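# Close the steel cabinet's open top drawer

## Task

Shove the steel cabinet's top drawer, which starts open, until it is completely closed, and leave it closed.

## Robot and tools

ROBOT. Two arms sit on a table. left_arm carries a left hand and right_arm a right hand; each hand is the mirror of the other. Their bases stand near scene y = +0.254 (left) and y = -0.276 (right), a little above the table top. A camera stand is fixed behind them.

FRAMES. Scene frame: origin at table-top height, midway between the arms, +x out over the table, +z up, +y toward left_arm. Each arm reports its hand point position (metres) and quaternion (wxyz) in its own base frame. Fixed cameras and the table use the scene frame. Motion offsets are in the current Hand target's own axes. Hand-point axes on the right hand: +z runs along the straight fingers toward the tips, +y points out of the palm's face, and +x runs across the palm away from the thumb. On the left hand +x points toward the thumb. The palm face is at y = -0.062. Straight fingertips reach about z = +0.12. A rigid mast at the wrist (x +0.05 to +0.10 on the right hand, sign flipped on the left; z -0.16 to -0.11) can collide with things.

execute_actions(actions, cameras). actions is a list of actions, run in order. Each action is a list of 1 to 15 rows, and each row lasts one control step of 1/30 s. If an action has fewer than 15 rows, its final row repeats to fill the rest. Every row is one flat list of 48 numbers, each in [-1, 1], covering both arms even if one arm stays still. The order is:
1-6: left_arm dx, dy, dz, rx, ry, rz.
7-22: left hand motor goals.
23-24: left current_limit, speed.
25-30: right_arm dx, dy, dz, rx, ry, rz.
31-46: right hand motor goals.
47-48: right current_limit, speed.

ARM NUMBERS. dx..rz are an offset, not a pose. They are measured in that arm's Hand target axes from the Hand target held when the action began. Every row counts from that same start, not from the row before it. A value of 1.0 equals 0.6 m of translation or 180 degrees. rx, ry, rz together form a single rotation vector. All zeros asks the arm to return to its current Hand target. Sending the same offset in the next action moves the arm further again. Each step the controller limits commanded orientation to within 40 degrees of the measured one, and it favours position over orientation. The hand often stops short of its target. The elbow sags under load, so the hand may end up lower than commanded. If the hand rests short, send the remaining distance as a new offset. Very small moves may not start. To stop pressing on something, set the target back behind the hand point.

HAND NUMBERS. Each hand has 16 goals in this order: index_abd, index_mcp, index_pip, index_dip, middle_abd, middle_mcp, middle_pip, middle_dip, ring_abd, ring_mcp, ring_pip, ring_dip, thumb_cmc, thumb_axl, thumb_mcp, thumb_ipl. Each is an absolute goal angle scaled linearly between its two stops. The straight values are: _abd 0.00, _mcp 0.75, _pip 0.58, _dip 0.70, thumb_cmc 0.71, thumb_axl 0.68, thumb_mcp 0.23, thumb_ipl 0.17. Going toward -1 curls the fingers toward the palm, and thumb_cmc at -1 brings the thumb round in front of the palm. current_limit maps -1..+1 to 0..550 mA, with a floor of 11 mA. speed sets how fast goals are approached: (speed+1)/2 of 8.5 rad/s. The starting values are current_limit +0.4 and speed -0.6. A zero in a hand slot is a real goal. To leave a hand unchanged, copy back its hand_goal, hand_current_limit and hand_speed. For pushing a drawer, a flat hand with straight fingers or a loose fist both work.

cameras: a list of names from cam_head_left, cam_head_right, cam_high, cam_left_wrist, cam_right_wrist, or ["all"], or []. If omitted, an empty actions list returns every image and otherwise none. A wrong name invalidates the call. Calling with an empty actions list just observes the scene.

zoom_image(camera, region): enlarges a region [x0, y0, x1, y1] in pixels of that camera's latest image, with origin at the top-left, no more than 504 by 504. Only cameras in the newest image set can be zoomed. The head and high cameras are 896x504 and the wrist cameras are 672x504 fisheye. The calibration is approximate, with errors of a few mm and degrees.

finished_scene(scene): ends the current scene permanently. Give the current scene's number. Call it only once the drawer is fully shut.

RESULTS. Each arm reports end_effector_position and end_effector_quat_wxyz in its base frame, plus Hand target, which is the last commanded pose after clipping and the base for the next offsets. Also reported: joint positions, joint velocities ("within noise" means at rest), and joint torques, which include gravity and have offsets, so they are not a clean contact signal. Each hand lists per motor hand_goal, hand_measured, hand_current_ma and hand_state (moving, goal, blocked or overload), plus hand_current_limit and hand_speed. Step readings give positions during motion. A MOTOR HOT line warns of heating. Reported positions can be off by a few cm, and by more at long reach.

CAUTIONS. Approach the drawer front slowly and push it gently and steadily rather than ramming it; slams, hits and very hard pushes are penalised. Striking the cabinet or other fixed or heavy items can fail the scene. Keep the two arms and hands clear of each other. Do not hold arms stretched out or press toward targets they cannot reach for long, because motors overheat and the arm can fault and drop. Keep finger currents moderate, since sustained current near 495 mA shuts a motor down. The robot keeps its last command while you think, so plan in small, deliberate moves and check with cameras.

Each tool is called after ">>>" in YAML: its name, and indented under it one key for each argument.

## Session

>>> execute_actions:
  actions: []

Scene clock: 0.00 s.
left_arm: end_effector_position=(+0.0703, +0.4068, +0.3101) hand_goal=(+0.000, +0.754, +0.576, +0.696, +0.000, +0.754, +0.576, +0.696, +0.000, +0.754, +0.576, +0.696, +0.714, +0.678, +0.226, +0.168) hand_measured=(+0.000, +0.754, +0.576, +0.696, +0.000, +0.754, +0.576, +0.696, +0.000, +0.754, +0.576, +0.696, +0.714, +0.678, +0.226, +0.168) hand_current_ma=(+0, +0, +0, +0, +0, +0, +0, +0, +0, +0, +0, +0, +0, +0, +0, +0) hand_state=(goal, goal, goal, goal, goal, goal, goal, goal, goal, goal, goal, goal, goal, goal, goal, goal) hand_current_limit=0.40 hand_speed=-0.60 end_effector_quat_wxyz=(+0.074, -0.256, +0.616, +0.741) | right_arm: end_effector_position=(+0.0048, -0.5258, +0.1797) hand_goal=(+0.000, +0.754, +0.576, +0.696, +0.000, +0.754, +0.576, +0.696, +0.000, +0.754, +0.576, +0.696, +0.714, +0.678, +0.226, +0.168) hand_measured=(+0.000, +0.754, +0.576, +0.696, +0.000, +0.754, +0.576, +0.696, +0.000, +0.754, +0.576, +0.696, +0.714, +0.678, +0.226, +0.168) hand_current_ma=(+0, +0, +0, +0, +0, +0, +0, +0, +0, +0, +0, +0, +0, +0, +0, +0) hand_state=(goal, goal, goal, goal, goal, goal, goal, goal, goal, goal, goal, goal, goal, goal, goal, goal) hand_current_limit=0.40 hand_speed=-0.60 end_effector_quat_wxyz=(+0.026, +0.784, +0.618, -0.049)
Joint positions: left_arm=[0.988 1.361 0.457 1.076 -0.869 -0.362] | right_arm=[-1.708 1.573 1.351 -1.242 0.03 -1.474]
Joint velocities: within noise
Joint torques (N m): no reading
Heat: left arm: hottest elbow 27 °C; right arm: hottest elbow 27 °C.
Hand target: left_arm +0.0731, +0.4098, +0.3190; +0.082, -0.257, +0.607, +0.747 | right_arm +0.0042, -0.5360, +0.1896; +0.038, +0.785, +0.615, -0.058
camera_calibration:
cam_left_wrist: T_world_to_cam=[[0.910206, 0.347341, -0.225565, -0.161178], [0.0765642, -0.676371, -0.732571, 0.449592], [-0.407017, 0.64952, -0.642231, 0.0886758], [0, 0, 0, 1]] pos_world=[0.148375, 0.302478, 0.349952]
cam_right_wrist: T_world_to_cam=[[0.401271, -0.913414, 0.0682319, -0.458112], [-0.579762, -0.19561, 0.790957, -0.290894], [-0.709125, -0.356947, -0.608056, 0.0447356], [0, 0, 0, 1]] pos_world=[0.046901, -0.459379, 0.288544]

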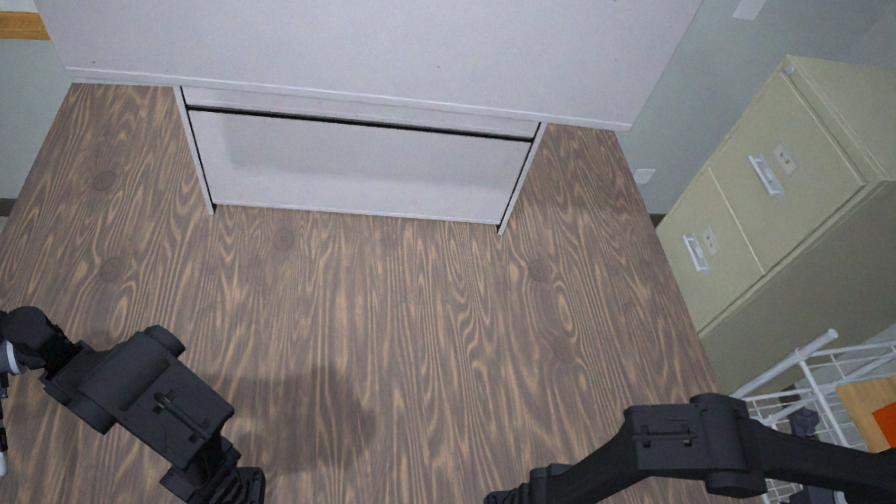

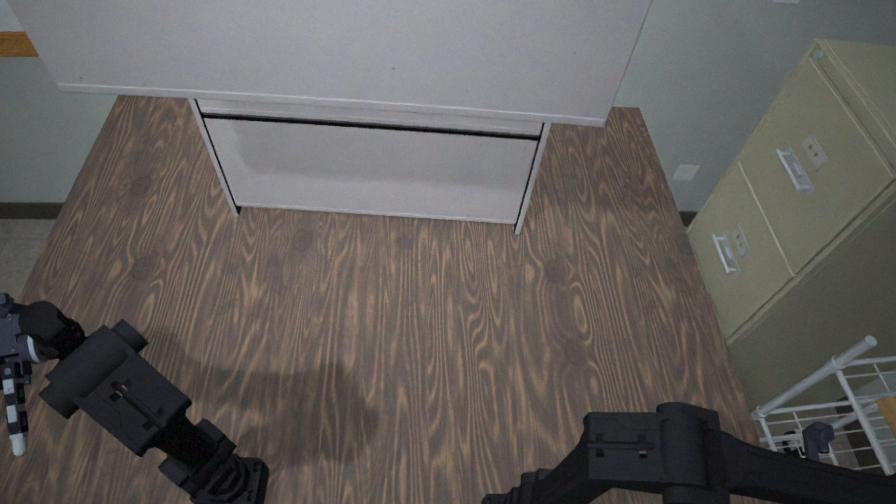

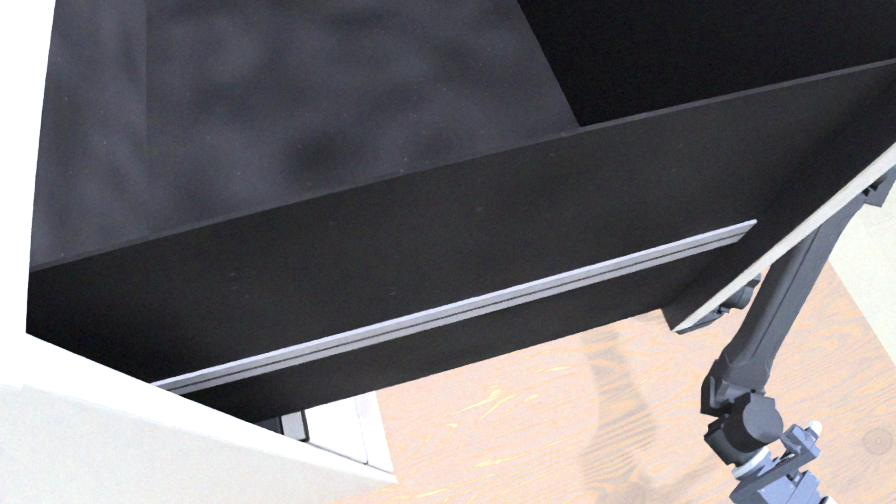

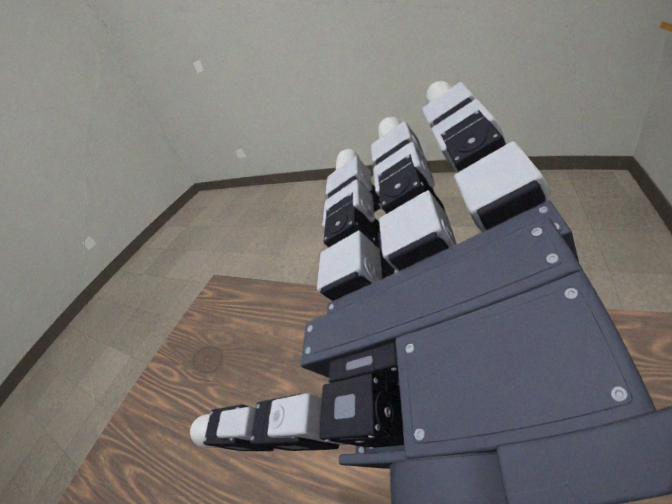

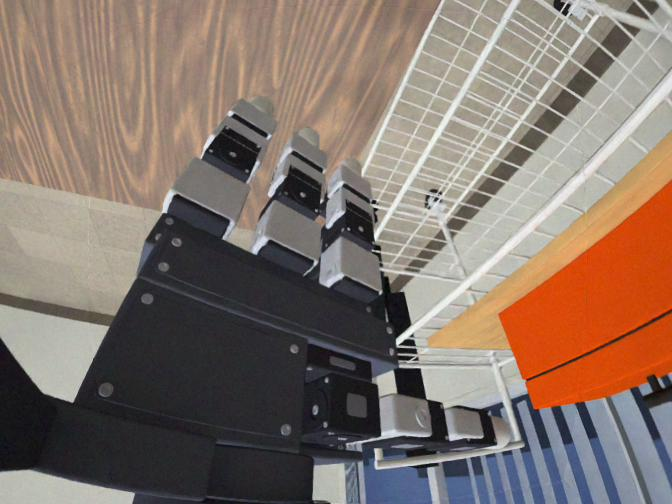

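>>> execute_actions:
  actions:
    - [[0,0,0,0,0,0,0,0.75,0.58,0.7,0,0.75,0.58,0.7,0,0.75,0.58,0.7,0.71,0.68,0.23,0.17,0.4,-0.6,0.0459,0.044,-0.0187,0,0,0,0,0.75,0.58,0.7,0,0.75,0.58,0.7,0,0.75,0.58,0.7,0.71,0.68,0.23,0.17,0.4,-0.6],[0,0,0,0,0,0,0,0.75,0.58,0.7,0,0.75,0.58,0.7,0,0.75,0.58,0.7,0.71,0.68,0.23,0.17,0.4,-0.6,0.0917,0.0879,-0.0373,0,0,0,0,0.75,0.58,0.7,0,0.75,0.58,0.7,0,0.75,0.58,0.7,0.71,0.68,0.23,0.17,0.4,-0.6]]
    - [[0,0,0,0,0,0,0,0.75,0.58,0.7,0,0.75,0.58,0.7,0,0.75,0.58,0.7,0.71,0.68,0.23,0.17,0.4,-0.6,0.0917,0.0879,-0.0373,0,0,0,0,0.75,0.58,0.7,0,0.75,0.58,0.7,0,0.75,0.58,0.7,0.71,0.68,0.23,0.17,0.4,-0.6]]
    - [[0,0,0,0,0,0,0,0.75,0.58,0.7,0,0.75,0.58,0.7,0,0.75,0.58,0.7,0.71,0.68,0.23,0.17,0.4,-0.6,0.0917,0.0879,-0.0373,0,0,0,0,0.75,0.58,0.7,0,0.75,0.58,0.7,0,0.75,0.58,0.7,0.71,0.68,0.23,0.17,0.4,-0.6]]
    - [[0,0,0,0,0,0,0,0.75,0.58,0.7,0,0.75,0.58,0.7,0,0.75,0.58,0.7,0.71,0.68,0.23,0.17,0.4,-0.6,0.0917,0.0879,-0.0373,0,0,0,0,0.75,0.58,0.7,0,0.75,0.58,0.7,0,0.75,0.58,0.7,0.71,0.68,0.23,0.17,0.4,-0.6]]
    - [[0,0,0,0,0,0,0,0.75,0.58,0.7,0,0.75,0.58,0.7,0,0.75,0.58,0.7,0.71,0.68,0.23,0.17,0.4,-0.6,0.0917,0.0879,-0.0373,0,0,0,0,0.75,0.58,0.7,0,0.75,0.58,0.7,0,0.75,0.58,0.7,0.71,0.68,0.23,0.17,0.4,-0.6]]
    - [[0,0,0,0,0,0,0,0.75,0.58,0.7,0,0.75,0.58,0.7,0,0.75,0.58,0.7,0.71,0.68,0.23,0.17,0.4,-0.6,0.137,-0.0127,-0.0189,0,0,0,0,0.75,0.58,0.7,0,0.75,0.58,0.7,0,0.75,0.58,0.7,0.71,0.68,0.23,0.17,0.4,-0.6]]
    - [[0,0,0,0,0,0,0,0.75,0.58,0.7,0,0.75,0.58,0.7,0,0.75,0.58,0.7,0.71,0.68,0.23,0.17,0.4,-0.6,0.137,-0.0127,-0.0189,0,0,0,0,0.75,0.58,0.7,0,0.75,0.58,0.7,0,0.75,0.58,0.7,0.71,0.68,0.23,0.17,0.4,-0.6]]
  cameras: ["cam_head_left","cam_high"]

Scene clock: 91.17 s.
left_arm: end_effector_position=(+0.0703, +0.4068, +0.3101) hand_goal=(+0.000, +0.750, +0.580, +0.700, +0.000, +0.750, +0.580, +0.700, +0.000, +0.750, +0.580, +0.700, +0.710, +0.680, +0.230, +0.170) hand_measured=(+0.000, +0.760, +0.580, +0.698, +0.000, +0.760, +0.580, +0.698, +0.000, +0.760, +0.580, +0.698, +0.720, +0.678, +0.228, +0.168) hand_current_ma=(+0, +30, -1, -5, +0, +31, -1, -5, +0, +31, -1, -5, +25, -5, -4, -5) hand_state=(goal, goal, goal, goal, goal, goal, goal, goal, goal, goal, goal, goal, goal, goal, goal, goal) hand_current_limit=0.40 hand_speed=-0.60 end_effector_quat_wxyz=(+0.074, -0.256, +0.616, +0.741) | right_arm: end_effector_position=(+0.3552, -0.1554, +0.2557) hand_goal=(+0.000, +0.750, +0.580, +0.700, +0.000, +0.750, +0.580, +0.700, +0.000, +0.750, +0.580, +0.700, +0.710, +0.680, +0.230, +0.170) hand_measured=(+0.000, +0.750, +0.580, +0.698, +0.000, +0.748, +0.578, +0.698, +0.000, +0.748, +0.578, +0.698, +0.712, +0.678, +0.226, +0.168) hand_current_ma=(+0, +0, +0, -3, +0, -1, -1, -3, +0, -2, -1, -3, +1, -3, -10, -4) hand_state=(goal, goal, goal, goal, goal, goal, goal, goal, goal, goal, goal, goal, goal, goal, goal, goal) hand_current_limit=0.40 hand_speed=-0.60 end_effector_quat_wxyz=(+0.032, +0.780, +0.623, -0.055)
Joint positions: left_arm=[0.988 1.361 0.457 1.076 -0.869 -0.362] | right_arm=[-0.317 1.122 1.12 -1.575 0.127 -0.094]
Joint torques (N m): left_arm=[0.21 -6.89 10.18 2.06 0.07 0.05] | right_arm=[1.55 -5.54 10.54 0.29 0.47 0.23]
Heat: left arm: hottest elbow 31 °C; right arm: hottest elbow 35 °C.
Hand target: left_arm +0.0731, +0.4098, +0.3190; +0.082, -0.257, +0.607, +0.747 | right_arm +0.3549, -0.1551, +0.2598; +0.038, +0.785, +0.615, -0.058
Off the commanded pose: left_arm 0.010 m, 2 deg | right_arm 0.004 m, 1 deg.
Step readings (end_effector_position of left_arm | right_arm):
0: (+0.0703, +0.4068, +0.3101) | (+0.0048, -0.5258, +0.1797)
1: (+0.0703, +0.4068, +0.3101) | (+0.0048, -0.5258, +0.1797)
2: (+0.0703, +0.4068, +0.3101) | (+0.0051, -0.5257, +0.1798)
4: (+0.0703, +0.4068, +0.3101) | (+0.0103, -0.5226, +0.1796)
8: (+0.0703, +0.4068, +0.3101) | (+0.0436, -0.4997, +0.1846)
15: (+0.0703, +0.4068, +0.3101) | (+0.0742, -0.4914, +0.2033)
16: (+0.0703, +0.4068, +0.3101) | (+0.0734, -0.4918, +0.2032)
17: (+0.0703, +0.4068, +0.3101) | (+0.0754, -0.4909, +0.2022)
19: (+0.0703, +0.4068, +0.3101) | (+0.0808, -0.4825, +0.1989)
23: (+0.0703, +0.4068, +0.3101) | (+0.1139, -0.4551, +0.2015)
30: (+0.0703, +0.4068, +0.3101) | (+0.1381, -0.4468, +0.2148)
31: (+0.0703, +0.4068, +0.3101) | (+0.1377, -0.4473, +0.2147)
32: (+0.0703, +0.4068, +0.3101) | (+0.1407, -0.4455, +0.2141)
34: (+0.0703, +0.4068, +0.3101) | (+0.1465, -0.4394, +0.2127)
38: (+0.0703, +0.4068, +0.3101) | (+0.1831, -0.4129, +0.2193)
45: (+0.0703, +0.4068, +0.3101) | (+0.2027, -0.4022, +0.2275)
46: (+0.0703, +0.4068, +0.3101) | (+0.2023, -0.4024, +0.2274)
47: (+0.0703, +0.4068, +0.3101) | (+0.2057, -0.4003, +0.2271)
49: (+0.0703, +0.4068, +0.3101) | (+0.2122, -0.3950, +0.2272)
53: (+0.0703, +0.4068, +0.3101) | (+0.2501, -0.3675, +0.2321)
60: (+0.0703, +0.4068, +0.3101) | (+0.2653, -0.3547, +0.2330)
61: (+0.0703, +0.4068, +0.3101) | (+0.2650, -0.3549, +0.2329)
62: (+0.0703, +0.4068, +0.3101) | (+0.2684, -0.3521, +0.2328)
64: (+0.0703, +0.4068, +0.3101) | (+0.2740, -0.3460, +0.2316)
68: (+0.0703, +0.4068, +0.3101) | (+0.3076, -0.3131, +0.2315)
75: (+0.0703, +0.4068, +0.3101) | (+0.3224, -0.3037, +0.2409)
76: (+0.0703, +0.4068, +0.3101) | (+0.3224, -0.3044, +0.2415)
77: (+0.0703, +0.4068, +0.3101) | (+0.3242, -0.3016, +0.2420)
79: (+0.0703, +0.4068, +0.3101) | (+0.3260, -0.2938, +0.2431)
83: (+0.0703, +0.4068, +0.3101) | (+0.3404, -0.2535, +0.2502)
90: (+0.0703, +0.4068, +0.3101) | (+0.3453, -0.2360, +0.2598)
91: (+0.0703, +0.4068, +0.3101) | (+0.3452, -0.2359, +0.2595)
92: (+0.0703, +0.4068, +0.3101) | (+0.3467, -0.2313, +0.2585)
94: (+0.0703, +0.4068, +0.3101) | (+0.3460, -0.2196, +0.2558)
98: (+0.0703, +0.4068, +0.3101) | (+0.3538, -0.1706, +0.2519)
105: (+0.0703, +0.4068, +0.3101) | (+0.3571, -0.1533, +0.2554)
Images, in order (width x height): cam_head_left 896x504, cam_high 896x504.

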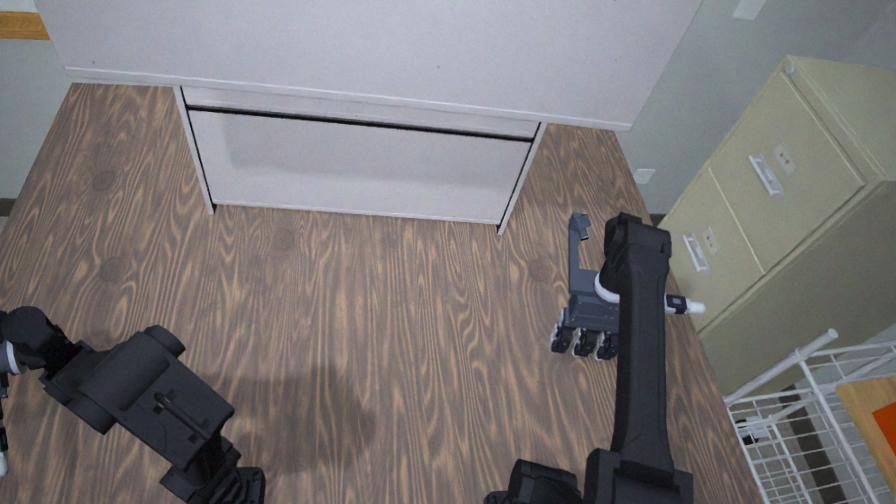

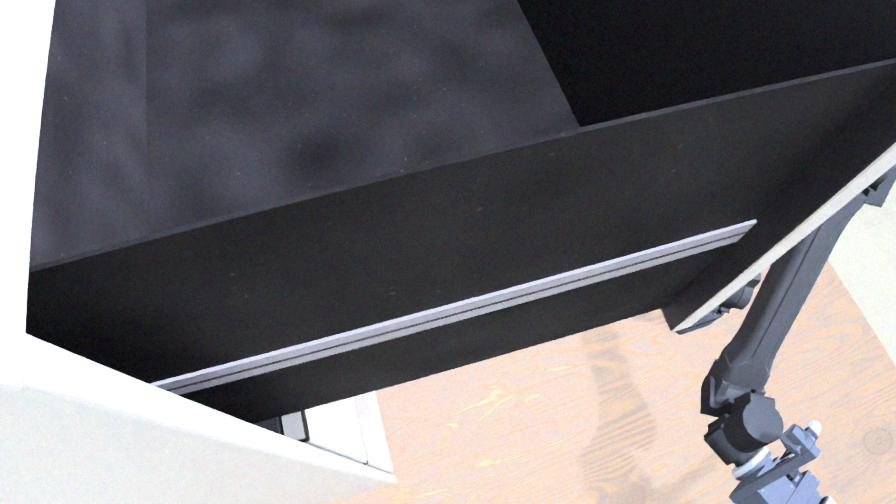

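>>> execute_actions:
  actions:
    - [[0,0,0,0,0,0,0,0.75,0.58,0.7,0,0.75,0.58,0.7,0,0.75,0.58,0.7,0.71,0.68,0.23,0.17,0.4,-0.6,0.0317,-0.013,-0.0618,-0.0722,0.0118,-0.002,0,0.75,-0.74,-0.17,0,0.75,-0.74,-0.17,0,0.75,-0.74,-0.17,0.71,0.68,0.23,0.17,0.4,-0.6]]
    - [[0,0,0,0,0,0,0,0.75,0.58,0.7,0,0.75,0.58,0.7,0,0.75,0.58,0.7,0.71,0.68,0.23,0.17,0.4,-0.6,0.034,0.0013,-0.062,-0.0722,0.0118,-0.002,0,0.75,-0.74,-0.17,0,0.75,-0.74,-0.17,0,0.75,-0.74,-0.17,0.71,0.68,0.23,0.17,0.4,-0.6]]
    - [[0,0,0,0,0,0,0,0.75,0.58,0.7,0,0.75,0.58,0.7,0,0.75,0.58,0.7,0.71,0.68,0.23,0.17,0.4,-0.6,0.0363,0.0153,-0.0587,-0.0722,0.0118,-0.002,0,0.75,-0.74,-0.17,0,0.75,-0.74,-0.17,0,0.75,-0.74,-0.17,0.71,0.68,0.23,0.17,0.4,-0.6]]
    - [[0,0,0,0,0,0,0,0.75,0.58,0.7,0,0.75,0.58,0.7,0,0.75,0.58,0.7,0.71,0.68,0.23,0.17,0.4,-0.6,0.0382,0.0282,-0.0523,-0.0722,0.0118,-0.002,0,0.75,-0.74,-0.17,0,0.75,-0.74,-0.17,0,0.75,-0.74,-0.17,0.71,0.68,0.23,0.17,0.4,-0.6]]
    - [[0,0,0,0,0,0,0,0.75,0.58,0.7,0,0.75,0.58,0.7,0,0.75,0.58,0.7,0.71,0.68,0.23,0.17,0.4,-0.6,0.0397,0.0393,-0.0432,-0.0722,0.0118,-0.002,0,0.75,-0.74,-0.17,0,0.75,-0.74,-0.17,0,0.75,-0.74,-0.17,0.71,0.68,0.23,0.17,0.4,-0.6]]
    - [[0,0,0,0,0,0,0,0.75,0.58,0.7,0,0.75,0.58,0.7,0,0.75,0.58,0.7,0.71,0.68,0.23,0.17,0.4,-0.6,0.0408,0.0482,-0.0317,-0.0722,0.0118,-0.002,0,0.75,-0.74,-0.17,0,0.75,-0.74,-0.17,0,0.75,-0.74,-0.17,0.71,0.68,0.23,0.17,0.4,-0.6]]
    - [[0,0,0,0,0,0,0,0.75,0.58,0.7,0,0.75,0.58,0.7,0,0.75,0.58,0.7,0.71,0.68,0.23,0.17,0.4,-0.6,0.0415,0.054,-0.0183,-0.0722,0.0118,-0.002,0,0.75,-0.74,-0.17,0,0.75,-0.74,-0.17,0,0.75,-0.74,-0.17,0.71,0.68,0.23,0.17,0.4,-0.6]]
    - [[0,0,0,0,0,0,0,0.75,0.58,0.7,0,0.75,0.58,0.7,0,0.75,0.58,0.7,0.71,0.68,0.23,0.17,0.4,-0.6,0,0.1,-0.075,0,0,0,0,0.75,-0.74,-0.17,0,0.75,-0.74,-0.17,0,0.75,-0.74,-0.17,0.71,0.68,0.23,0.17,0.4,-0.6]]
  cameras: ["cam_head_left","cam_right_wrist"]

Scene clock: 130.63 s.
left_arm: end_effector_position=(+0.0703, +0.4068, +0.3101) hand_goal=(+0.000, +0.750, +0.580, +0.700, +0.000, +0.750, +0.580, +0.700, +0.000, +0.750, +0.580, +0.700, +0.710, +0.680, +0.230, +0.170) hand_measured=(+0.000, +0.760, +0.580, +0.698, +0.000, +0.760, +0.580, +0.698, +0.000, +0.760, +0.580, +0.698, +0.720, +0.678, +0.228, +0.168) hand_current_ma=(+0, +30, -1, -5, +0, +31, -1, -5, +0, +31, -1, -5, +25, -5, -4, -5) hand_state=(goal, goal, goal, goal, goal, goal, goal, goal, goal, goal, goal, goal, goal, goal, goal, goal) hand_current_limit=0.40 hand_speed=-0.60 end_effector_quat_wxyz=(+0.074, -0.256, +0.616, +0.741) | right_arm: end_effector_position=(+0.3049, +0.0186, +0.5334) hand_goal=(+0.000, +0.750, -0.740, -0.170, +0.000, +0.750, -0.740, -0.170, +0.000, +0.750, -0.740, -0.170, +0.710, +0.680, +0.230, +0.170) hand_measured=(+0.000, +0.758, -0.738, -0.168, +0.000, +0.756, -0.738, -0.168, +0.000, +0.758, -0.738, -0.168, +0.718, +0.678, +0.228, +0.168) hand_current_ma=(+0, +12, +3, +3, +0, +10, +3, +3, +0, +14, +3, +3, +16, -3, -3, -4) hand_state=(goal, goal, goal, goal, goal, goal, goal, goal, goal, goal, goal, goal, goal, goal, goal, goal) hand_current_limit=0.40 hand_speed=-0.60 end_effector_quat_wxyz=(+0.503, +0.523, +0.490, +0.484)
Joint positions: left_arm=[0.988 1.361 0.457 1.076 -0.869 -0.362] | right_arm=[0.38 0.409 0.707 -0.328 0.432 0.026]
Joint torques (N m): left_arm=[0.09 -6.53 10.26 1.91 0.08 0.01] | right_arm=[1.79 2.55 16.03 2.4 0.23 -0.27]
Heat: left arm: hottest elbow 31 °C; right arm: hottest elbow 34 °C.
Hand target: left_arm +0.0731, +0.4098, +0.3190; +0.082, -0.257, +0.607, +0.747 | right_arm +0.2999, +0.0222, +0.5590; +0.512, +0.512, +0.488, +0.488
Off the commanded pose: left_arm 0.010 m, 2 deg | right_arm 0.026 m, 2 deg.
Step readings (end_effector_position of left_arm | right_arm):
0: (+0.0703, +0.4068, +0.3101) | (+0.3552, -0.1554, +0.2557)
1: (+0.0703, +0.4068, +0.3101) | (+0.3551, -0.1554, +0.2558)
2: (+0.0703, +0.4068, +0.3101) | (+0.3555, -0.1536, +0.2562)
4: (+0.0703, +0.4068, +0.3101) | (+0.3562, -0.1467, +0.2593)
8: (+0.0703, +0.4068, +0.3101) | (+0.3485, -0.1347, +0.2790)
15: (+0.0703, +0.4068, +0.3101) | (+0.3478, -0.1306, +0.2977)
16: (+0.0703, +0.4068, +0.3101) | (+0.3475, -0.1305, +0.2963)
17: (+0.0703, +0.4068, +0.3101) | (+0.3487, -0.1297, +0.2964)
19: (+0.0703, +0.4068, +0.3101) | (+0.3510, -0.1245, +0.2974)
23: (+0.0703, +0.4068, +0.3101) | (+0.3471, -0.1093, +0.3115)
30: (+0.0703, +0.4068, +0.3101) | (+0.3462, -0.1059, +0.3293)
31: (+0.0703, +0.4068, +0.3101) | (+0.3463, -0.1059, +0.3285)
32: (+0.0703, +0.4068, +0.3101) | (+0.3475, -0.1053, +0.3291)
34: (+0.0703, +0.4068, +0.3101) | (+0.3497, -0.1005, +0.3314)
38: (+0.0703, +0.4068, +0.3101) | (+0.3459, -0.0845, +0.3448)
45: (+0.0703, +0.4068, +0.3101) | (+0.3461, -0.0810, +0.3616)
46: (+0.0703, +0.4068, +0.3101) | (+0.3462, -0.0813, +0.3618)
47: (+0.0703, +0.4068, +0.3101) | (+0.3465, -0.0809, +0.3643)
49: (+0.0703, +0.4068, +0.3101) | (+0.3496, -0.0764, +0.3659)
53: (+0.0703, +0.4068, +0.3101) | (+0.3461, -0.0599, +0.3760)
60: (+0.0703, +0.4068, +0.3101) | (+0.3453, -0.0557, +0.3932)
61: (+0.0703, +0.4068, +0.3101) | (+0.3458, -0.0553, +0.3932)
62: (+0.0703, +0.4068, +0.3101) | (+0.3465, -0.0541, +0.3948)
64: (+0.0703, +0.4068, +0.3101) | (+0.3466, -0.0524, +0.4025)
68: (+0.0703, +0.4068, +0.3101) | (+0.3467, -0.0357, +0.4106)
75: (+0.0703, +0.4068, +0.3101) | (+0.3465, -0.0308, +0.4248)
76: (+0.0703, +0.4068, +0.3101) | (+0.3466, -0.0309, +0.4250)
77: (+0.0703, +0.4068, +0.3101) | (+0.3472, -0.0296, +0.4269)
79: (+0.0703, +0.4068, +0.3101) | (+0.3465, -0.0284, +0.4348)
83: (+0.0703, +0.4068, +0.3101) | (+0.3468, -0.0120, +0.4453)
90: (+0.0703, +0.4068, +0.3101) | (+0.3458, -0.0079, +0.4584)
91: (+0.0703, +0.4068, +0.3101) | (+0.3457, -0.0082, +0.4590)
92: (+0.0703, +0.4068, +0.3101) | (+0.3456, -0.0069, +0.4612)
94: (+0.0703, +0.4068, +0.3101) | (+0.3439, -0.0057, +0.4695)
98: (+0.0703, +0.4068, +0.3101) | (+0.3407, +0.0084, +0.4856)
105: (+0.0703, +0.4068, +0.3101) | (+0.3422, +0.0141, +0.4965)
106: (+0.0703, +0.4068, +0.3101) | (+0.3424, +0.0142, +0.4964)
107: (+0.0703, +0.4068, +0.3101) | (+0.3415, +0.0142, +0.4965)
109: (+0.0703, +0.4068, +0.3101) | (+0.3375, +0.0134, +0.4945)
113: (+0.0703, +0.4068, +0.3101) | (+0.3236, +0.0170, +0.4995)
120: (+0.0703, +0.4068, +0.3101) | (+0.3051, +0.0167, +0.5339)
camera_calibration:
cam_right_wrist: T_world_to_cam=[[-0.0195934, -0.806297, 0.591186, -0.257952], [-0.774586, -0.361629, -0.518884, 0.470915], [0.632165, -0.468091, -0.617461, 0.264974], [0, 0, 0, 1]] pos_world=[0.192203, 0.0863425, 0.560459]
Images, in order (width x height): cam_head_left 896x504, cam_right_wrist 672x504.

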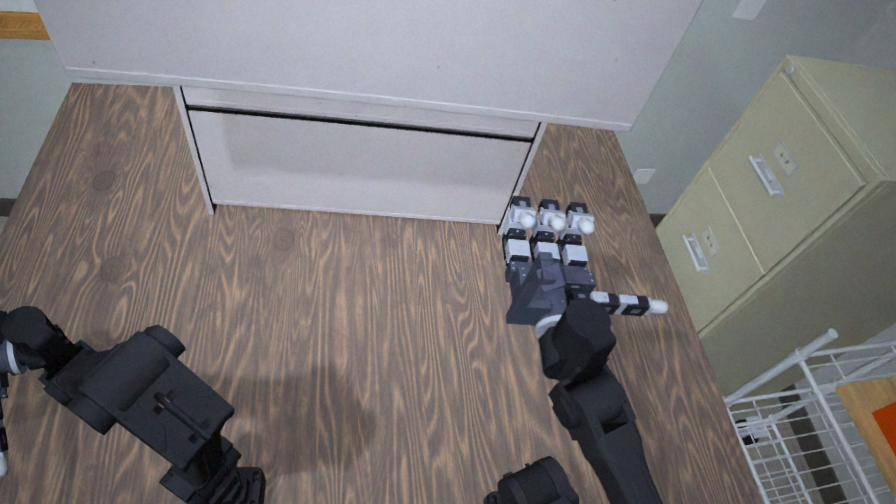

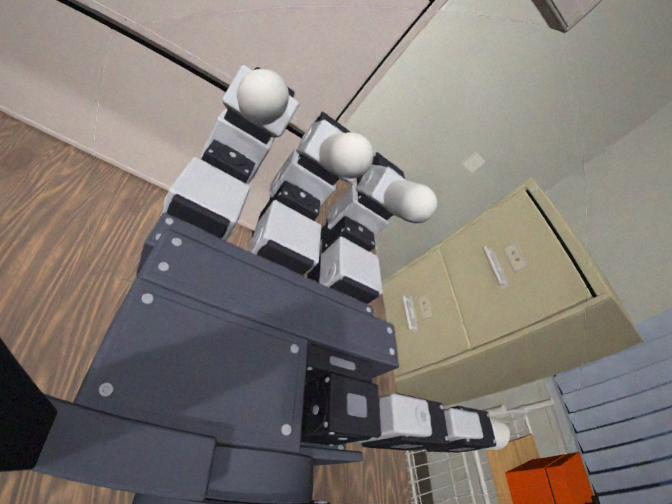

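>>> execute_actions:
  actions:
    - [[0,0,0,0,0,0,0,0.75,0.58,0.7,0,0.75,0.58,0.7,0,0.75,0.58,0.7,0.71,0.68,0.23,0.17,0.4,-0.6,0,0.12,0,0,0,0,0,0.75,-0.74,-0.17,0,0.75,-0.74,-0.17,0,0.75,-0.74,-0.17,0.71,0.68,0.23,0.17,0.75,-0.6]]
    - [[0,0,0,0,0,0,0,0.75,0.58,0.7,0,0.75,0.58,0.7,0,0.75,0.58,0.7,0.71,0.68,0.23,0.17,0.4,-0.6,0,0.12,0,0,0,0,0,0.75,-0.74,-0.17,0,0.75,-0.74,-0.17,0,0.75,-0.74,-0.17,0.71,0.68,0.23,0.17,0.75,-0.6]]
    - [[0,0,0,0,0,0,0,0.75,0.58,0.7,0,0.75,0.58,0.7,0,0.75,0.58,0.7,0.71,0.68,0.23,0.17,0.4,-0.6,0,0.12,0,0,0,0,0,0.75,-0.74,-0.17,0,0.75,-0.74,-0.17,0,0.75,-0.74,-0.17,0.71,0.68,0.23,0.17,0.75,-0.6]]
    - [[0,0,0,0,0,0,0,0.75,0.58,0.7,0,0.75,0.58,0.7,0,0.75,0.58,0.7,0.71,0.68,0.23,0.17,0.4,-0.6,0,0,0.03,0,0,0,0,0.75,-0.74,-0.17,0,0.75,-0.74,-0.17,0,0.75,-0.74,-0.17,0.71,0.68,0.23,0.17,0.75,-0.6]]
  cameras: ["cam_head_left","cam_right_wrist"]

Scene clock: 141.93 s.
left_arm: end_effector_position=(+0.0703, +0.4068, +0.3101) hand_goal=(+0.000, +0.750, +0.580, +0.700, +0.000, +0.750, +0.580, +0.700, +0.000, +0.750, +0.580, +0.700, +0.710, +0.680, +0.230, +0.170) hand_measured=(+0.000, +0.760, +0.580, +0.698, +0.000, +0.760, +0.580, +0.698, +0.000, +0.760, +0.580, +0.698, +0.720, +0.678, +0.228, +0.168) hand_current_ma=(+0, +30, -1, -5, +0, +31, -1, -5, +0, +31, -1, -5, +25, -5, -4, -5) hand_state=(goal, goal, goal, goal, goal, goal, goal, goal, goal, goal, goal, goal, goal, goal, goal, goal) hand_current_limit=0.40 hand_speed=-0.60 end_effector_quat_wxyz=(+0.074, -0.256, +0.616, +0.741) | right_arm: end_effector_position=(+0.3227, +0.0271, +0.7528) hand_goal=(+0.000, +0.750, -0.740, -0.170, +0.000, +0.750, -0.740, -0.170, +0.000, +0.750, -0.740, -0.170, +0.710, +0.680, +0.230, +0.170) hand_measured=(+0.002, +0.752, -0.750, -0.168, +0.000, +0.754, -0.742, -0.168, +0.000, +0.756, -0.742, -0.168, +0.720, +0.678, +0.228, +0.168) hand_current_ma=(+2, +1, -17, +3, +1, +7, -3, +3, +0, +10, -1, +3, +20, -3, -2, -3) hand_state=(goal, goal, goal, goal, goal, goal, goal, goal, goal, goal, goal, goal, goal, goal, goal, goal) hand_current_limit=0.75 hand_speed=-0.60 end_effector_quat_wxyz=(+0.499, +0.517, +0.498, +0.485)
Joint positions: left_arm=[0.988 1.361 0.457 1.076 -0.869 -0.362] | right_arm=[0.366 0.737 1.42 -0.717 0.398 0.018]
Joint torques (N m): left_arm=[0.79 -6.65 10.13 1.85 0.05 0.02] | right_arm=[-0.67 1.26 14.2 3.06 -0.02 -0.19]
Heat: left arm: hottest elbow 31 °C; right arm: hottest elbow 35 °C.
Hand target: left_arm +0.0731, +0.4098, +0.3190; +0.082, -0.257, +0.607, +0.747 | right_arm +0.3177, +0.0213, +0.7750; +0.512, +0.512, +0.488, +0.488
Off the commanded pose: left_arm 0.010 m, 2 deg | right_arm 0.024 m, 2 deg.
Step readings (end_effector_position of left_arm | right_arm):
0: (+0.0703, +0.4068, +0.3101) | (+0.3049, +0.0186, +0.5334)
1: (+0.0703, +0.4068, +0.3101) | (+0.3047, +0.0186, +0.5340)
2: (+0.0703, +0.4068, +0.3101) | (+0.3049, +0.0185, +0.5351)
4: (+0.0703, +0.4068, +0.3101) | (+0.3059, +0.0191, +0.5431)
8: (+0.0703, +0.4068, +0.3101) | (+0.3025, +0.0193, +0.5814)
15: (+0.0703, +0.4068, +0.3101) | (+0.2955, +0.0149, +0.6150)
16: (+0.0703, +0.4068, +0.3101) | (+0.2966, +0.0148, +0.6147)
17: (+0.0703, +0.4068, +0.3101) | (+0.2986, +0.0159, +0.6146)
19: (+0.0703, +0.4068, +0.3101) | (+0.3048, +0.0191, +0.6208)
23: (+0.0703, +0.4068, +0.3101) | (+0.3054, +0.0209, +0.6567)
30: (+0.0703, +0.4068, +0.3101) | (+0.3040, +0.0195, +0.6804)
31: (+0.0703, +0.4068, +0.3101) | (+0.3036, +0.0189, +0.6821)
32: (+0.0703, +0.4068, +0.3101) | (+0.3038, +0.0185, +0.6840)
34: (+0.0703, +0.4068, +0.3101) | (+0.3056, +0.0193, +0.6957)
38: (+0.0703, +0.4068, +0.3101) | (+0.3034, +0.0202, +0.7357)
45: (+0.0703, +0.4068, +0.3101) | (+0.3024, +0.0195, +0.7564)
46: (+0.0703, +0.4068, +0.3101) | (+0.3024, +0.0193, +0.7568)
47: (+0.0703, +0.4068, +0.3101) | (+0.3029, +0.0195, +0.7573)
49: (+0.0703, +0.4068, +0.3101) | (+0.3065, +0.0218, +0.7580)
53: (+0.0703, +0.4068, +0.3101) | (+0.3190, +0.0270, +0.7546)
60: (+0.0703, +0.4068, +0.3101) | (+0.3227, +0.0273, +0.7528)
camera_calibration:
cam_right_wrist: T_world_to_cam=[[-0.000174011, -0.801387, 0.598147, -0.392225], [-0.770242, -0.381361, -0.511165, 0.594977], [0.637751, -0.460807, -0.617196, 0.391012], [0, 0, 0, 1]] pos_world=[0.20884, 0.0927579, 0.780071]
Images, in order (width x height): cam_head_left 896x504, cam_right_wrist 672x504.

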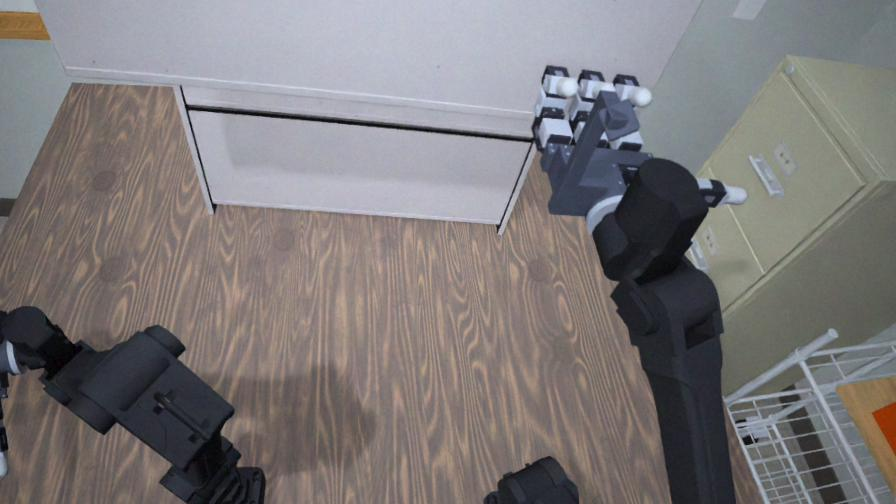

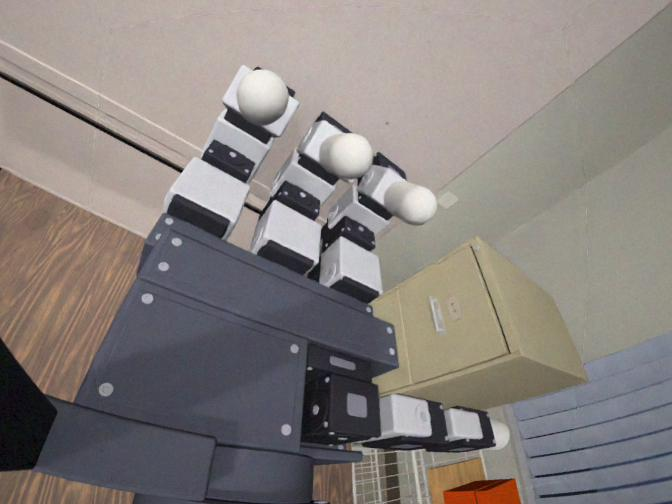

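>>> execute_actions:
  actions:
    - [[0,0,0,0,0,0,0,0.75,0.58,0.7,0,0.75,0.58,0.7,0,0.75,0.58,0.7,0.71,0.68,0.23,0.17,0.4,-0.6,0,0,0.05,0,0,0,0,0.75,-0.74,-0.17,0,0.75,-0.74,-0.17,0,0.75,-0.74,-0.17,0.71,0.68,0.23,0.17,0.75,-0.6]]
    - [[0,0,0,0,0,0,0,0.75,0.58,0.7,0,0.75,0.58,0.7,0,0.75,0.58,0.7,0.71,0.68,0.23,0.17,0.4,-0.6,0,0,0.06,0,0,0,0,0.75,-0.74,-0.17,0,0.75,-0.74,-0.17,0,0.75,-0.74,-0.17,0.71,0.68,0.23,0.17,0.75,-0.6]]
    - [[0,0,0,0,0,0,0,0.75,0.58,0.7,0,0.75,0.58,0.7,0,0.75,0.58,0.7,0.71,0.68,0.23,0.17,0.4,-0.6,0,0,0.06,0,0,0,0,0.75,-0.74,-0.17,0,0.75,-0.74,-0.17,0,0.75,-0.74,-0.17,0.71,0.68,0.23,0.17,0.75,-0.6]]
    - [[0,0,0,0,0,0,0,0.75,0.58,0.7,0,0.75,0.58,0.7,0,0.75,0.58,0.7,0.71,0.68,0.23,0.17,0.4,-0.6,0,0,0.06,0,0,0,0,0.75,-0.74,-0.17,0,0.75,-0.74,-0.17,0,0.75,-0.74,-0.17,0.71,0.68,0.23,0.17,0.75,-0.6]]
  cameras: ["cam_head_left","cam_right_wrist"]

Scene clock: 156.67 s.
left_arm: end_effector_position=(+0.0703, +0.4068, +0.3101) hand_goal=(+0.000, +0.750, +0.580, +0.700, +0.000, +0.750, +0.580, +0.700, +0.000, +0.750, +0.580, +0.700, +0.710, +0.680, +0.230, +0.170) hand_measured=(+0.000, +0.760, +0.580, +0.698, +0.000, +0.760, +0.580, +0.698, +0.000, +0.760, +0.580, +0.698, +0.720, +0.678, +0.228, +0.168) hand_current_ma=(+0, +30, -1, -5, +0, +31, -1, -5, +0, +31, -1, -5, +25, -5, -4, -5) hand_state=(goal, goal, goal, goal, goal, goal, goal, goal, goal, goal, goal, goal, goal, goal, goal, goal) hand_current_limit=0.40 hand_speed=-0.60 end_effector_quat_wxyz=(+0.074, -0.256, +0.616, +0.741) | right_arm: end_effector_position=(+0.4517, +0.0172, +0.7545) hand_goal=(+0.000, +0.750, -0.740, -0.170, +0.000, +0.750, -0.740, -0.170, +0.000, +0.750, -0.740, -0.170, +0.710, +0.680, +0.230, +0.170) hand_measured=(+0.004, +0.746, -0.756, -0.168, +0.002, +0.750, -0.754, -0.168, +0.004, +0.752, -0.750, -0.168, +0.720, +0.678, +0.228, +0.168) hand_current_ma=(+4, -4, -33, +3, +3, -1, -26, +3, +3, +1, -18, +3, +20, -3, -2, -3) hand_state=(goal, goal, goal, goal, goal, goal, goal, goal, goal, goal, goal, goal, goal, goal, goal, goal) hand_current_limit=0.75 hand_speed=-0.60 end_effector_quat_wxyz=(+0.498, +0.524, +0.496, +0.481)
Joint positions: left_arm=[0.988 1.361 0.457 1.076 -0.869 -0.362] | right_arm=[0.176 1.006 1.537 -0.572 0.22 0.018]
Joint torques (N m): left_arm=[0.03 -6.95 10.04 1.89 0.07 0.05] | right_arm=[-0.62 -2.32 14.76 4.07 -0.06 -0.19]
Heat: left arm: hottest elbow 32 °C; right arm: hottest elbow 36 °C.
Hand target: left_arm +0.0731, +0.4098, +0.3190; +0.082, -0.257, +0.607, +0.747 | right_arm +0.4555, +0.0147, +0.7753; +0.512, +0.512, +0.488, +0.488
Off the commanded pose: left_arm 0.010 m, 2 deg | right_arm 0.021 m, 2 deg.
Step readings (end_effector_position of left_arm | right_arm):
0: (+0.0703, +0.4068, +0.3101) | (+0.3227, +0.0271, +0.7528)
1: (+0.0703, +0.4068, +0.3101) | (+0.3230, +0.0273, +0.7527)
2: (+0.0703, +0.4068, +0.3101) | (+0.3257, +0.0279, +0.7515)
4: (+0.0703, +0.4068, +0.3101) | (+0.3281, +0.0270, +0.7518)
8: (+0.0703, +0.4068, +0.3101) | (+0.3301, +0.0218, +0.7561)
15: (+0.0703, +0.4068, +0.3101) | (+0.3362, +0.0210, +0.7570)
16: (+0.0703, +0.4068, +0.3101) | (+0.3370, +0.0209, +0.7572)
17: (+0.0703, +0.4068, +0.3101) | (+0.3386, +0.0212, +0.7569)
19: (+0.0703, +0.4068, +0.3101) | (+0.3418, +0.0194, +0.7578)
23: (+0.0703, +0.4068, +0.3101) | (+0.3511, +0.0157, +0.7618)
30: (+0.0703, +0.4068, +0.3101) | (+0.3719, +0.0168, +0.7602)
31: (+0.0703, +0.4068, +0.3101) | (+0.3742, +0.0174, +0.7595)
32: (+0.0703, +0.4068, +0.3101) | (+0.3770, +0.0180, +0.7587)
34: (+0.0703, +0.4068, +0.3101) | (+0.3825, +0.0173, +0.7585)
38: (+0.0703, +0.4068, +0.3101) | (+0.3940, +0.0167, +0.7585)
45: (+0.0703, +0.4068, +0.3101) | (+0.4058, +0.0152, +0.7626)
46: (+0.0703, +0.4068, +0.3101) | (+0.4083, +0.0160, +0.7613)
47: (+0.0703, +0.4068, +0.3101) | (+0.4110, +0.0164, +0.7606)
49: (+0.0703, +0.4068, +0.3101) | (+0.4202, +0.0168, +0.7576)
53: (+0.0703, +0.4068, +0.3101) | (+0.4326, +0.0165, +0.7563)
60: (+0.0703, +0.4068, +0.3101) | (+0.4442, +0.0156, +0.7595)
camera_calibration:
cam_right_wrist: T_world_to_cam=[[-0.00513337, -0.804187, 0.594354, -0.395994], [-0.778919, -0.369516, -0.506698, 0.691739], [0.627104, -0.465555, -0.6245, 0.315734], [0, 0, 0, 1]] pos_world=[0.338778, 0.0841469, 0.783039]
Images, in order (width x height): cam_head_left 896x504, cam_right_wrist 672x504.

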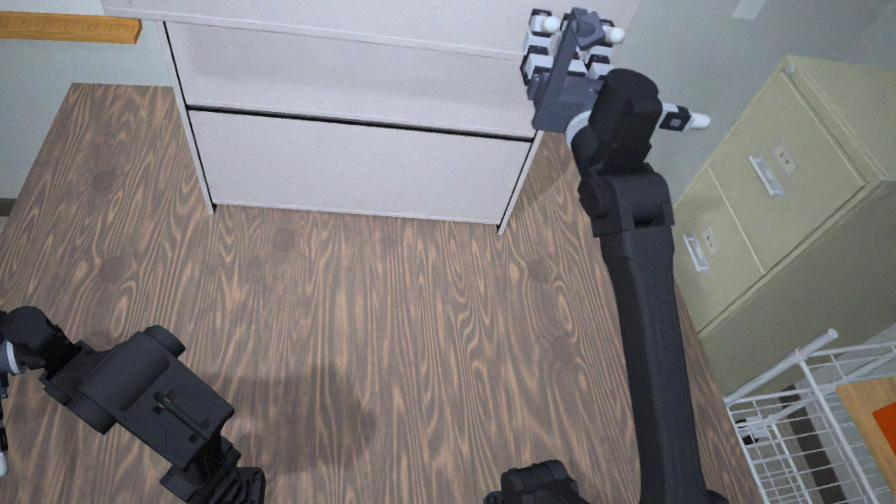

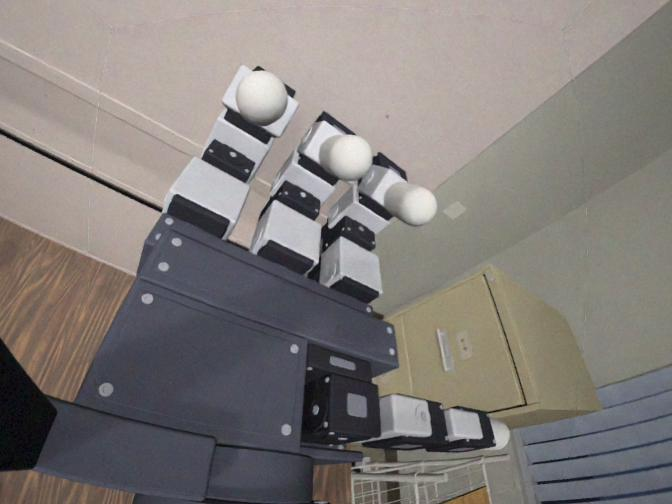

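>>> execute_actions:
  actions:
    - [[0,0,0,0,0,0,0,0.75,0.58,0.7,0,0.75,0.58,0.7,0,0.75,0.58,0.7,0.71,0.68,0.23,0.17,0.4,-0.6,0,0,0.06,0,0,0,0,0.75,-0.74,-0.17,0,0.75,-0.74,-0.17,0,0.75,-0.74,-0.17,0.71,0.68,0.23,0.17,0.75,-0.6]]
    - [[0,0,0,0,0,0,0,0.75,0.58,0.7,0,0.75,0.58,0.7,0,0.75,0.58,0.7,0.71,0.68,0.23,0.17,0.4,-0.6,0,-0.005,0.06,0,0,0,0,0.75,-0.74,-0.17,0,0.75,-0.74,-0.17,0,0.75,-0.74,-0.17,0.71,0.68,0.23,0.17,0.75,-0.6]]
    - [[0,0,0,0,0,0,0,0.75,0.58,0.7,0,0.75,0.58,0.7,0,0.75,0.58,0.7,0.71,0.68,0.23,0.17,0.4,-0.6,0,-0.005,0.06,0,0,0,0,0.75,-0.74,-0.17,0,0.75,-0.74,-0.17,0,0.75,-0.74,-0.17,0.71,0.68,0.23,0.17,0.75,-0.6]]
    - [[0,0,0,0,0,0,0,0.75,0.58,0.7,0,0.75,0.58,0.7,0,0.75,0.58,0.7,0.71,0.68,0.23,0.17,0.4,-0.6,0,0,0.05,0,0,0,0,0.75,-0.74,-0.17,0,0.75,-0.74,-0.17,0,0.75,-0.74,-0.17,0.71,0.68,0.23,0.17,0.75,-0.6]]
    - [[0,0,0,0,0,0,0,0.75,0.58,0.7,0,0.75,0.58,0.7,0,0.75,0.58,0.7,0.71,0.68,0.23,0.17,0.4,-0.6,0,0,0.04,0,0,0,0,0.75,-0.74,-0.17,0,0.75,-0.74,-0.17,0,0.75,-0.74,-0.17,0.71,0.68,0.23,0.17,0.75,-0.6]]
  cameras: ["cam_high","cam_right_wrist"]

Scene clock: 166.30 s.
left_arm: end_effector_position=(+0.0703, +0.4068, +0.3101) hand_goal=(+0.000, +0.750, +0.580, +0.700, +0.000, +0.750, +0.580, +0.700, +0.000, +0.750, +0.580, +0.700, +0.710, +0.680, +0.230, +0.170) hand_measured=(+0.000, +0.760, +0.580, +0.698, +0.000, +0.760, +0.580, +0.698, +0.000, +0.760, +0.580, +0.698, +0.720, +0.678, +0.228, +0.168) hand_current_ma=(+0, +30, -1, -5, +0, +31, -1, -5, +0, +31, -1, -5, +25, -5, -4, -5) hand_state=(goal, goal, goal, goal, goal, goal, goal, goal, goal, goal, goal, goal, goal, goal, goal, goal) hand_current_limit=0.40 hand_speed=-0.60 end_effector_quat_wxyz=(+0.074, -0.256, +0.616, +0.741) | right_arm: end_effector_position=(+0.6044, +0.0119, +0.7568) hand_goal=(+0.000, +0.750, -0.740, -0.170, +0.000, +0.750, -0.740, -0.170, +0.000, +0.750, -0.740, -0.170, +0.710, +0.680, +0.230, +0.170) hand_measured=(+0.004, +0.744, -0.758, -0.168, +0.002, +0.748, -0.756, -0.168, +0.004, +0.750, -0.752, -0.168, +0.720, +0.678, +0.228, +0.168) hand_current_ma=(+4, -11, -40, +3, +3, -3, -34, +3, +3, +0, -22, +3, +20, -3, -2, -3) hand_state=(goal, goal, goal, goal, goal, goal, goal, goal, goal, goal, goal, goal, goal, goal, goal, goal) hand_current_limit=0.75 hand_speed=-0.60 end_effector_quat_wxyz=(+0.499, +0.522, +0.494, +0.485)
Joint positions: left_arm=[0.988 1.361 0.457 1.076 -0.869 -0.362] | right_arm=[0.101 1.37 1.817 -0.48 0.144 0.018]
Joint torques (N m): left_arm=[-0.15 -6.77 10.14 1.96 0.07 0.01] | right_arm=[-0.44 -6.83 15.56 4.08 -0.07 -0.2]
Heat: left arm: hottest elbow 32 °C; right arm: hottest elbow 37 °C.
Hand target: left_arm +0.0731, +0.4098, +0.3190; +0.082, -0.257, +0.607, +0.747 | right_arm +0.6174, +0.0068, +0.7693; +0.512, +0.512, +0.488, +0.488
Off the commanded pose: left_arm 0.010 m, 2 deg | right_arm 0.019 m, 2 deg.
Step readings (end_effector_position of left_arm | right_arm):
0: (+0.0703, +0.4068, +0.3101) | (+0.4517, +0.0172, +0.7545)
1: (+0.0703, +0.4068, +0.3101) | (+0.4517, +0.0170, +0.7545)
2: (+0.0703, +0.4068, +0.3101) | (+0.4529, +0.0170, +0.7542)
4: (+0.0703, +0.4068, +0.3101) | (+0.4548, +0.0168, +0.7553)
8: (+0.0703, +0.4068, +0.3101) | (+0.4608, +0.0156, +0.7604)
15: (+0.0703, +0.4068, +0.3101) | (+0.4767, +0.0150, +0.7609)
16: (+0.0703, +0.4068, +0.3101) | (+0.4791, +0.0151, +0.7601)
17: (+0.0703, +0.4068, +0.3101) | (+0.4815, +0.0152, +0.7599)
19: (+0.0703, +0.4068, +0.3101) | (+0.4864, +0.0147, +0.7595)
23: (+0.0703, +0.4068, +0.3101) | (+0.4976, +0.0142, +0.7598)
30: (+0.0703, +0.4068, +0.3101) | (+0.5159, +0.0141, +0.7566)
31: (+0.0703, +0.4068, +0.3101) | (+0.5181, +0.0145, +0.7549)
32: (+0.0703, +0.4068, +0.3101) | (+0.5205, +0.0147, +0.7539)
34: (+0.0703, +0.4068, +0.3101) | (+0.5248, +0.0142, +0.7541)
38: (+0.0703, +0.4068, +0.3101) | (+0.5349, +0.0136, +0.7545)
45: (+0.0703, +0.4068, +0.3101) | (+0.5520, +0.0134, +0.7527)
46: (+0.0703, +0.4068, +0.3101) | (+0.5540, +0.0134, +0.7512)
47: (+0.0703, +0.4068, +0.3101) | (+0.5559, +0.0134, +0.7505)
49: (+0.0703, +0.4068, +0.3101) | (+0.5595, +0.0133, +0.7518)
53: (+0.0703, +0.4068, +0.3101) | (+0.5679, +0.0129, +0.7545)
60: (+0.0703, +0.4068, +0.3101) | (+0.5811, +0.0125, +0.7540)
61: (+0.0703, +0.4068, +0.3101) | (+0.5822, +0.0126, +0.7536)
62: (+0.0703, +0.4068, +0.3101) | (+0.5837, +0.0125, +0.7531)
64: (+0.0703, +0.4068, +0.3101) | (+0.5861, +0.0124, +0.7544)
68: (+0.0703, +0.4068, +0.3101) | (+0.5927, +0.0123, +0.7571)
75: (+0.0703, +0.4068, +0.3101) | (+0.6028, +0.0117, +0.7576)
camera_calibration:
cam_right_wrist: T_world_to_cam=[[-0.00825302, -0.806604, 0.591035, -0.396408], [-0.773753, -0.369255, -0.514739, 0.812939], [0.633433, -0.461563, -0.621065, 0.212383], [0, 0, 0, 1]] pos_world=[0.491213, 0.0784656, 0.784646]
Images, in order (width x height): cam_high 896x504, cam_right_wrist 672x504.

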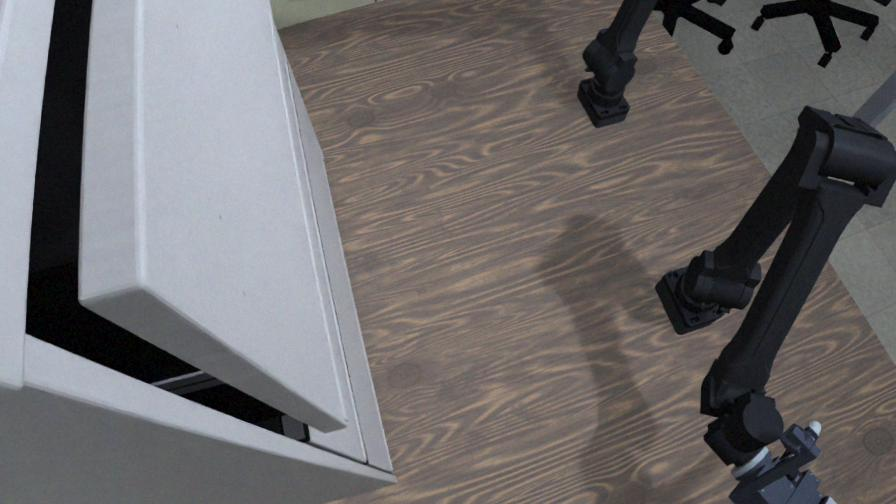

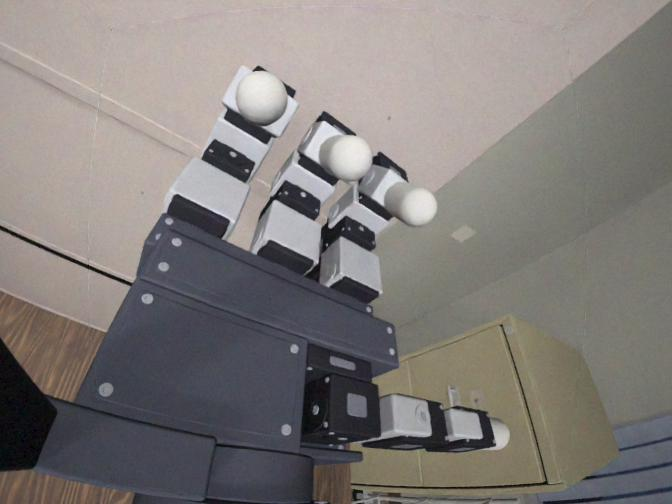

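>>> execute_actions:
  actions:
    - [[0,0,0,0,0,0,0,0.75,0.58,0.7,0,0.75,0.58,0.7,0,0.75,0.58,0.7,0.71,0.68,0.23,0.17,0.4,-0.6,0,0,0.045,0,0,0,0,0.75,-0.74,-0.17,0,0.75,-0.74,-0.17,0,0.75,-0.74,-0.17,0.71,0.68,0.23,0.17,0.75,-0.6]]
    - [[0,0,0,0,0,0,0,0.75,0.58,0.7,0,0.75,0.58,0.7,0,0.75,0.58,0.7,0.71,0.68,0.23,0.17,0.4,-0.6,0,0,0.035,0,0,0,0,0.75,-0.74,-0.17,0,0.75,-0.74,-0.17,0,0.75,-0.74,-0.17,0.71,0.68,0.23,0.17,0.75,-0.6]]
    - [[0,0,0,0,0,0,0,0.75,0.58,0.7,0,0.75,0.58,0.7,0,0.75,0.58,0.7,0.71,0.68,0.23,0.17,0.4,-0.6,0,0,0.03,0,0,0,0,0.75,-0.74,-0.17,0,0.75,-0.74,-0.17,0,0.75,-0.74,-0.17,0.71,0.68,0.23,0.17,0.75,-0.6]]
  cameras: ["cam_high","cam_right_wrist"]

Scene clock: 173.93 s.
left_arm: end_effector_position=(+0.0703, +0.4068, +0.3101) hand_goal=(+0.000, +0.750, +0.580, +0.700, +0.000, +0.750, +0.580, +0.700, +0.000, +0.750, +0.580, +0.700, +0.710, +0.680, +0.230, +0.170) hand_measured=(+0.000, +0.760, +0.580, +0.698, +0.000, +0.760, +0.580, +0.698, +0.000, +0.760, +0.580, +0.698, +0.720, +0.678, +0.228, +0.168) hand_current_ma=(+0, +30, -1, -5, +0, +31, -1, -5, +0, +31, -1, -5, +25, -5, -4, -5) hand_state=(goal, goal, goal, goal, goal, goal, goal, goal, goal, goal, goal, goal, goal, goal, goal, goal) hand_current_limit=0.40 hand_speed=-0.60 end_effector_quat_wxyz=(+0.074, -0.256, +0.616, +0.741) | right_arm: end_effector_position=(+0.6370, +0.0097, +0.7839) hand_goal=(+0.000, +0.750, -0.740, -0.170, +0.000, +0.750, -0.740, -0.170, +0.000, +0.750, -0.740, -0.170, +0.710, +0.680, +0.230, +0.170) hand_measured=(+0.006, +0.752, -0.768, -0.168, +0.004, +0.752, -0.760, -0.168, +0.004, +0.754, -0.752, -0.168, +0.720, +0.678, +0.228, +0.168) hand_current_ma=(+7, +4, -70, +3, +5, +3, -44, +3, +4, +6, -24, +3, +20, -3, -2, -3) hand_state=(goal, goal, blocked, goal, goal, goal, blocked, goal, goal, goal, goal, goal, goal, goal, goal, goal) hand_current_limit=0.75 hand_speed=-0.60 end_effector_quat_wxyz=(+0.510, +0.512, +0.480, +0.498)
Joint positions: left_arm=[0.988 1.361 0.457 1.076 -0.869 -0.362] | right_arm=[0.09 1.487 1.983 -0.48 0.135 0.018]
Joint torques (N m): left_arm=[0.44 -6.95 10.14 1.81 0.05 0.04] | right_arm=[-1.32 -4.31 15.76 3.73 -0.41 -0.19]
Heat: left arm: hottest elbow 32 °C; right arm: hottest elbow 38 °C.
Hand target: left_arm +0.0731, +0.4098, +0.3190; +0.082, -0.257, +0.607, +0.747 | right_arm +0.6833, +0.0035, +0.7694; +0.512, +0.512, +0.487, +0.488
Off the commanded pose: left_arm 0.010 m, 2 deg | right_arm 0.049 m, 1 deg.
Step readings (end_effector_position of left_arm | right_arm):
0: (+0.0703, +0.4068, +0.3101) | (+0.6044, +0.0119, +0.7568)
1: (+0.0703, +0.4068, +0.3101) | (+0.6046, +0.0119, +0.7568)
2: (+0.0703, +0.4068, +0.3101) | (+0.6052, +0.0118, +0.7571)
4: (+0.0703, +0.4068, +0.3101) | (+0.6066, +0.0119, +0.7596)
8: (+0.0703, +0.4068, +0.3101) | (+0.6124, +0.0116, +0.7647)
15: (+0.0703, +0.4068, +0.3101) | (+0.6251, +0.0110, +0.7637)
16: (+0.0703, +0.4068, +0.3101) | (+0.6264, +0.0109, +0.7630)
17: (+0.0703, +0.4068, +0.3101) | (+0.6276, +0.0108, +0.7632)
19: (+0.0703, +0.4068, +0.3101) | (+0.6304, +0.0108, +0.7637)
23: (+0.0703, +0.4068, +0.3101) | (+0.6376, +0.0105, +0.7646)
30: (+0.0703, +0.4068, +0.3101) | (+0.6373, +0.0103, +0.7689)
31: (+0.0703, +0.4068, +0.3101) | (+0.6374, +0.0103, +0.7693)
32: (+0.0703, +0.4068, +0.3101) | (+0.6378, +0.0103, +0.7696)
34: (+0.0703, +0.4068, +0.3101) | (+0.6380, +0.0103, +0.7722)
38: (+0.0703, +0.4068, +0.3101) | (+0.6372, +0.0100, +0.7801)
45: (+0.0703, +0.4068, +0.3101) | (+0.6370, +0.0097, +0.7839)
camera_calibration:
cam_right_wrist: T_world_to_cam=[[-0.0385633, -0.809378, 0.586021, -0.390623], [-0.748241, -0.365313, -0.553788, 0.865509], [0.662305, -0.459841, -0.591522, 0.166051], [0, 0, 0, 1]] pos_world=[0.52257, 0.0763773, 0.806445]
Images, in order (width x height): cam_high 896x504, cam_right_wrist 672x504.

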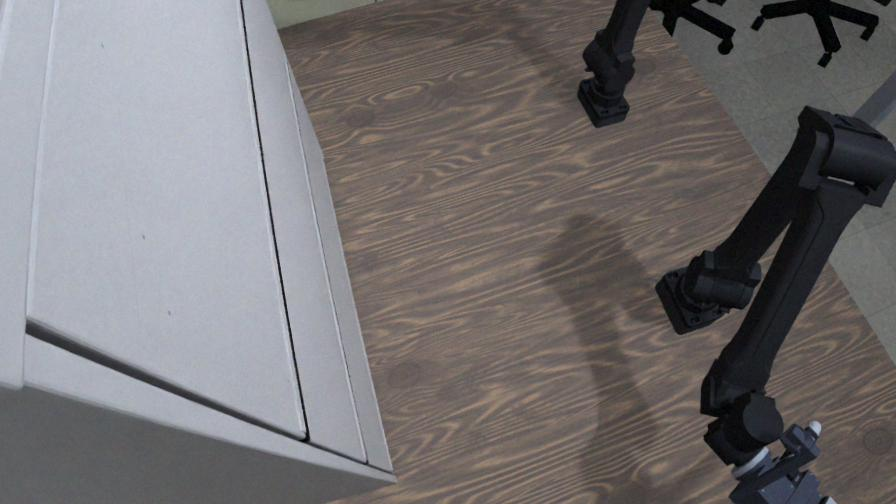

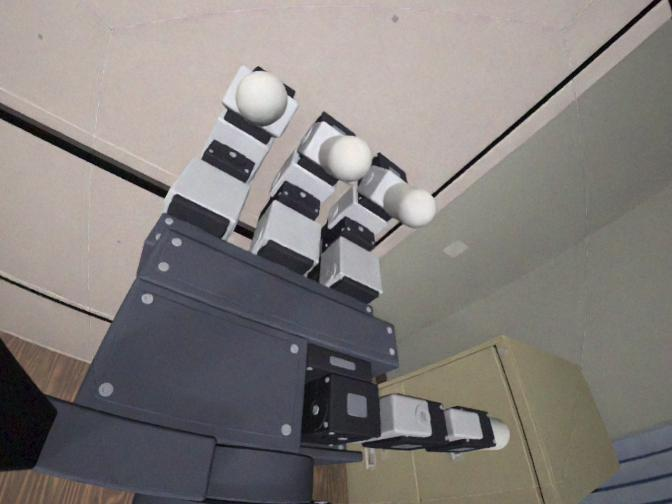

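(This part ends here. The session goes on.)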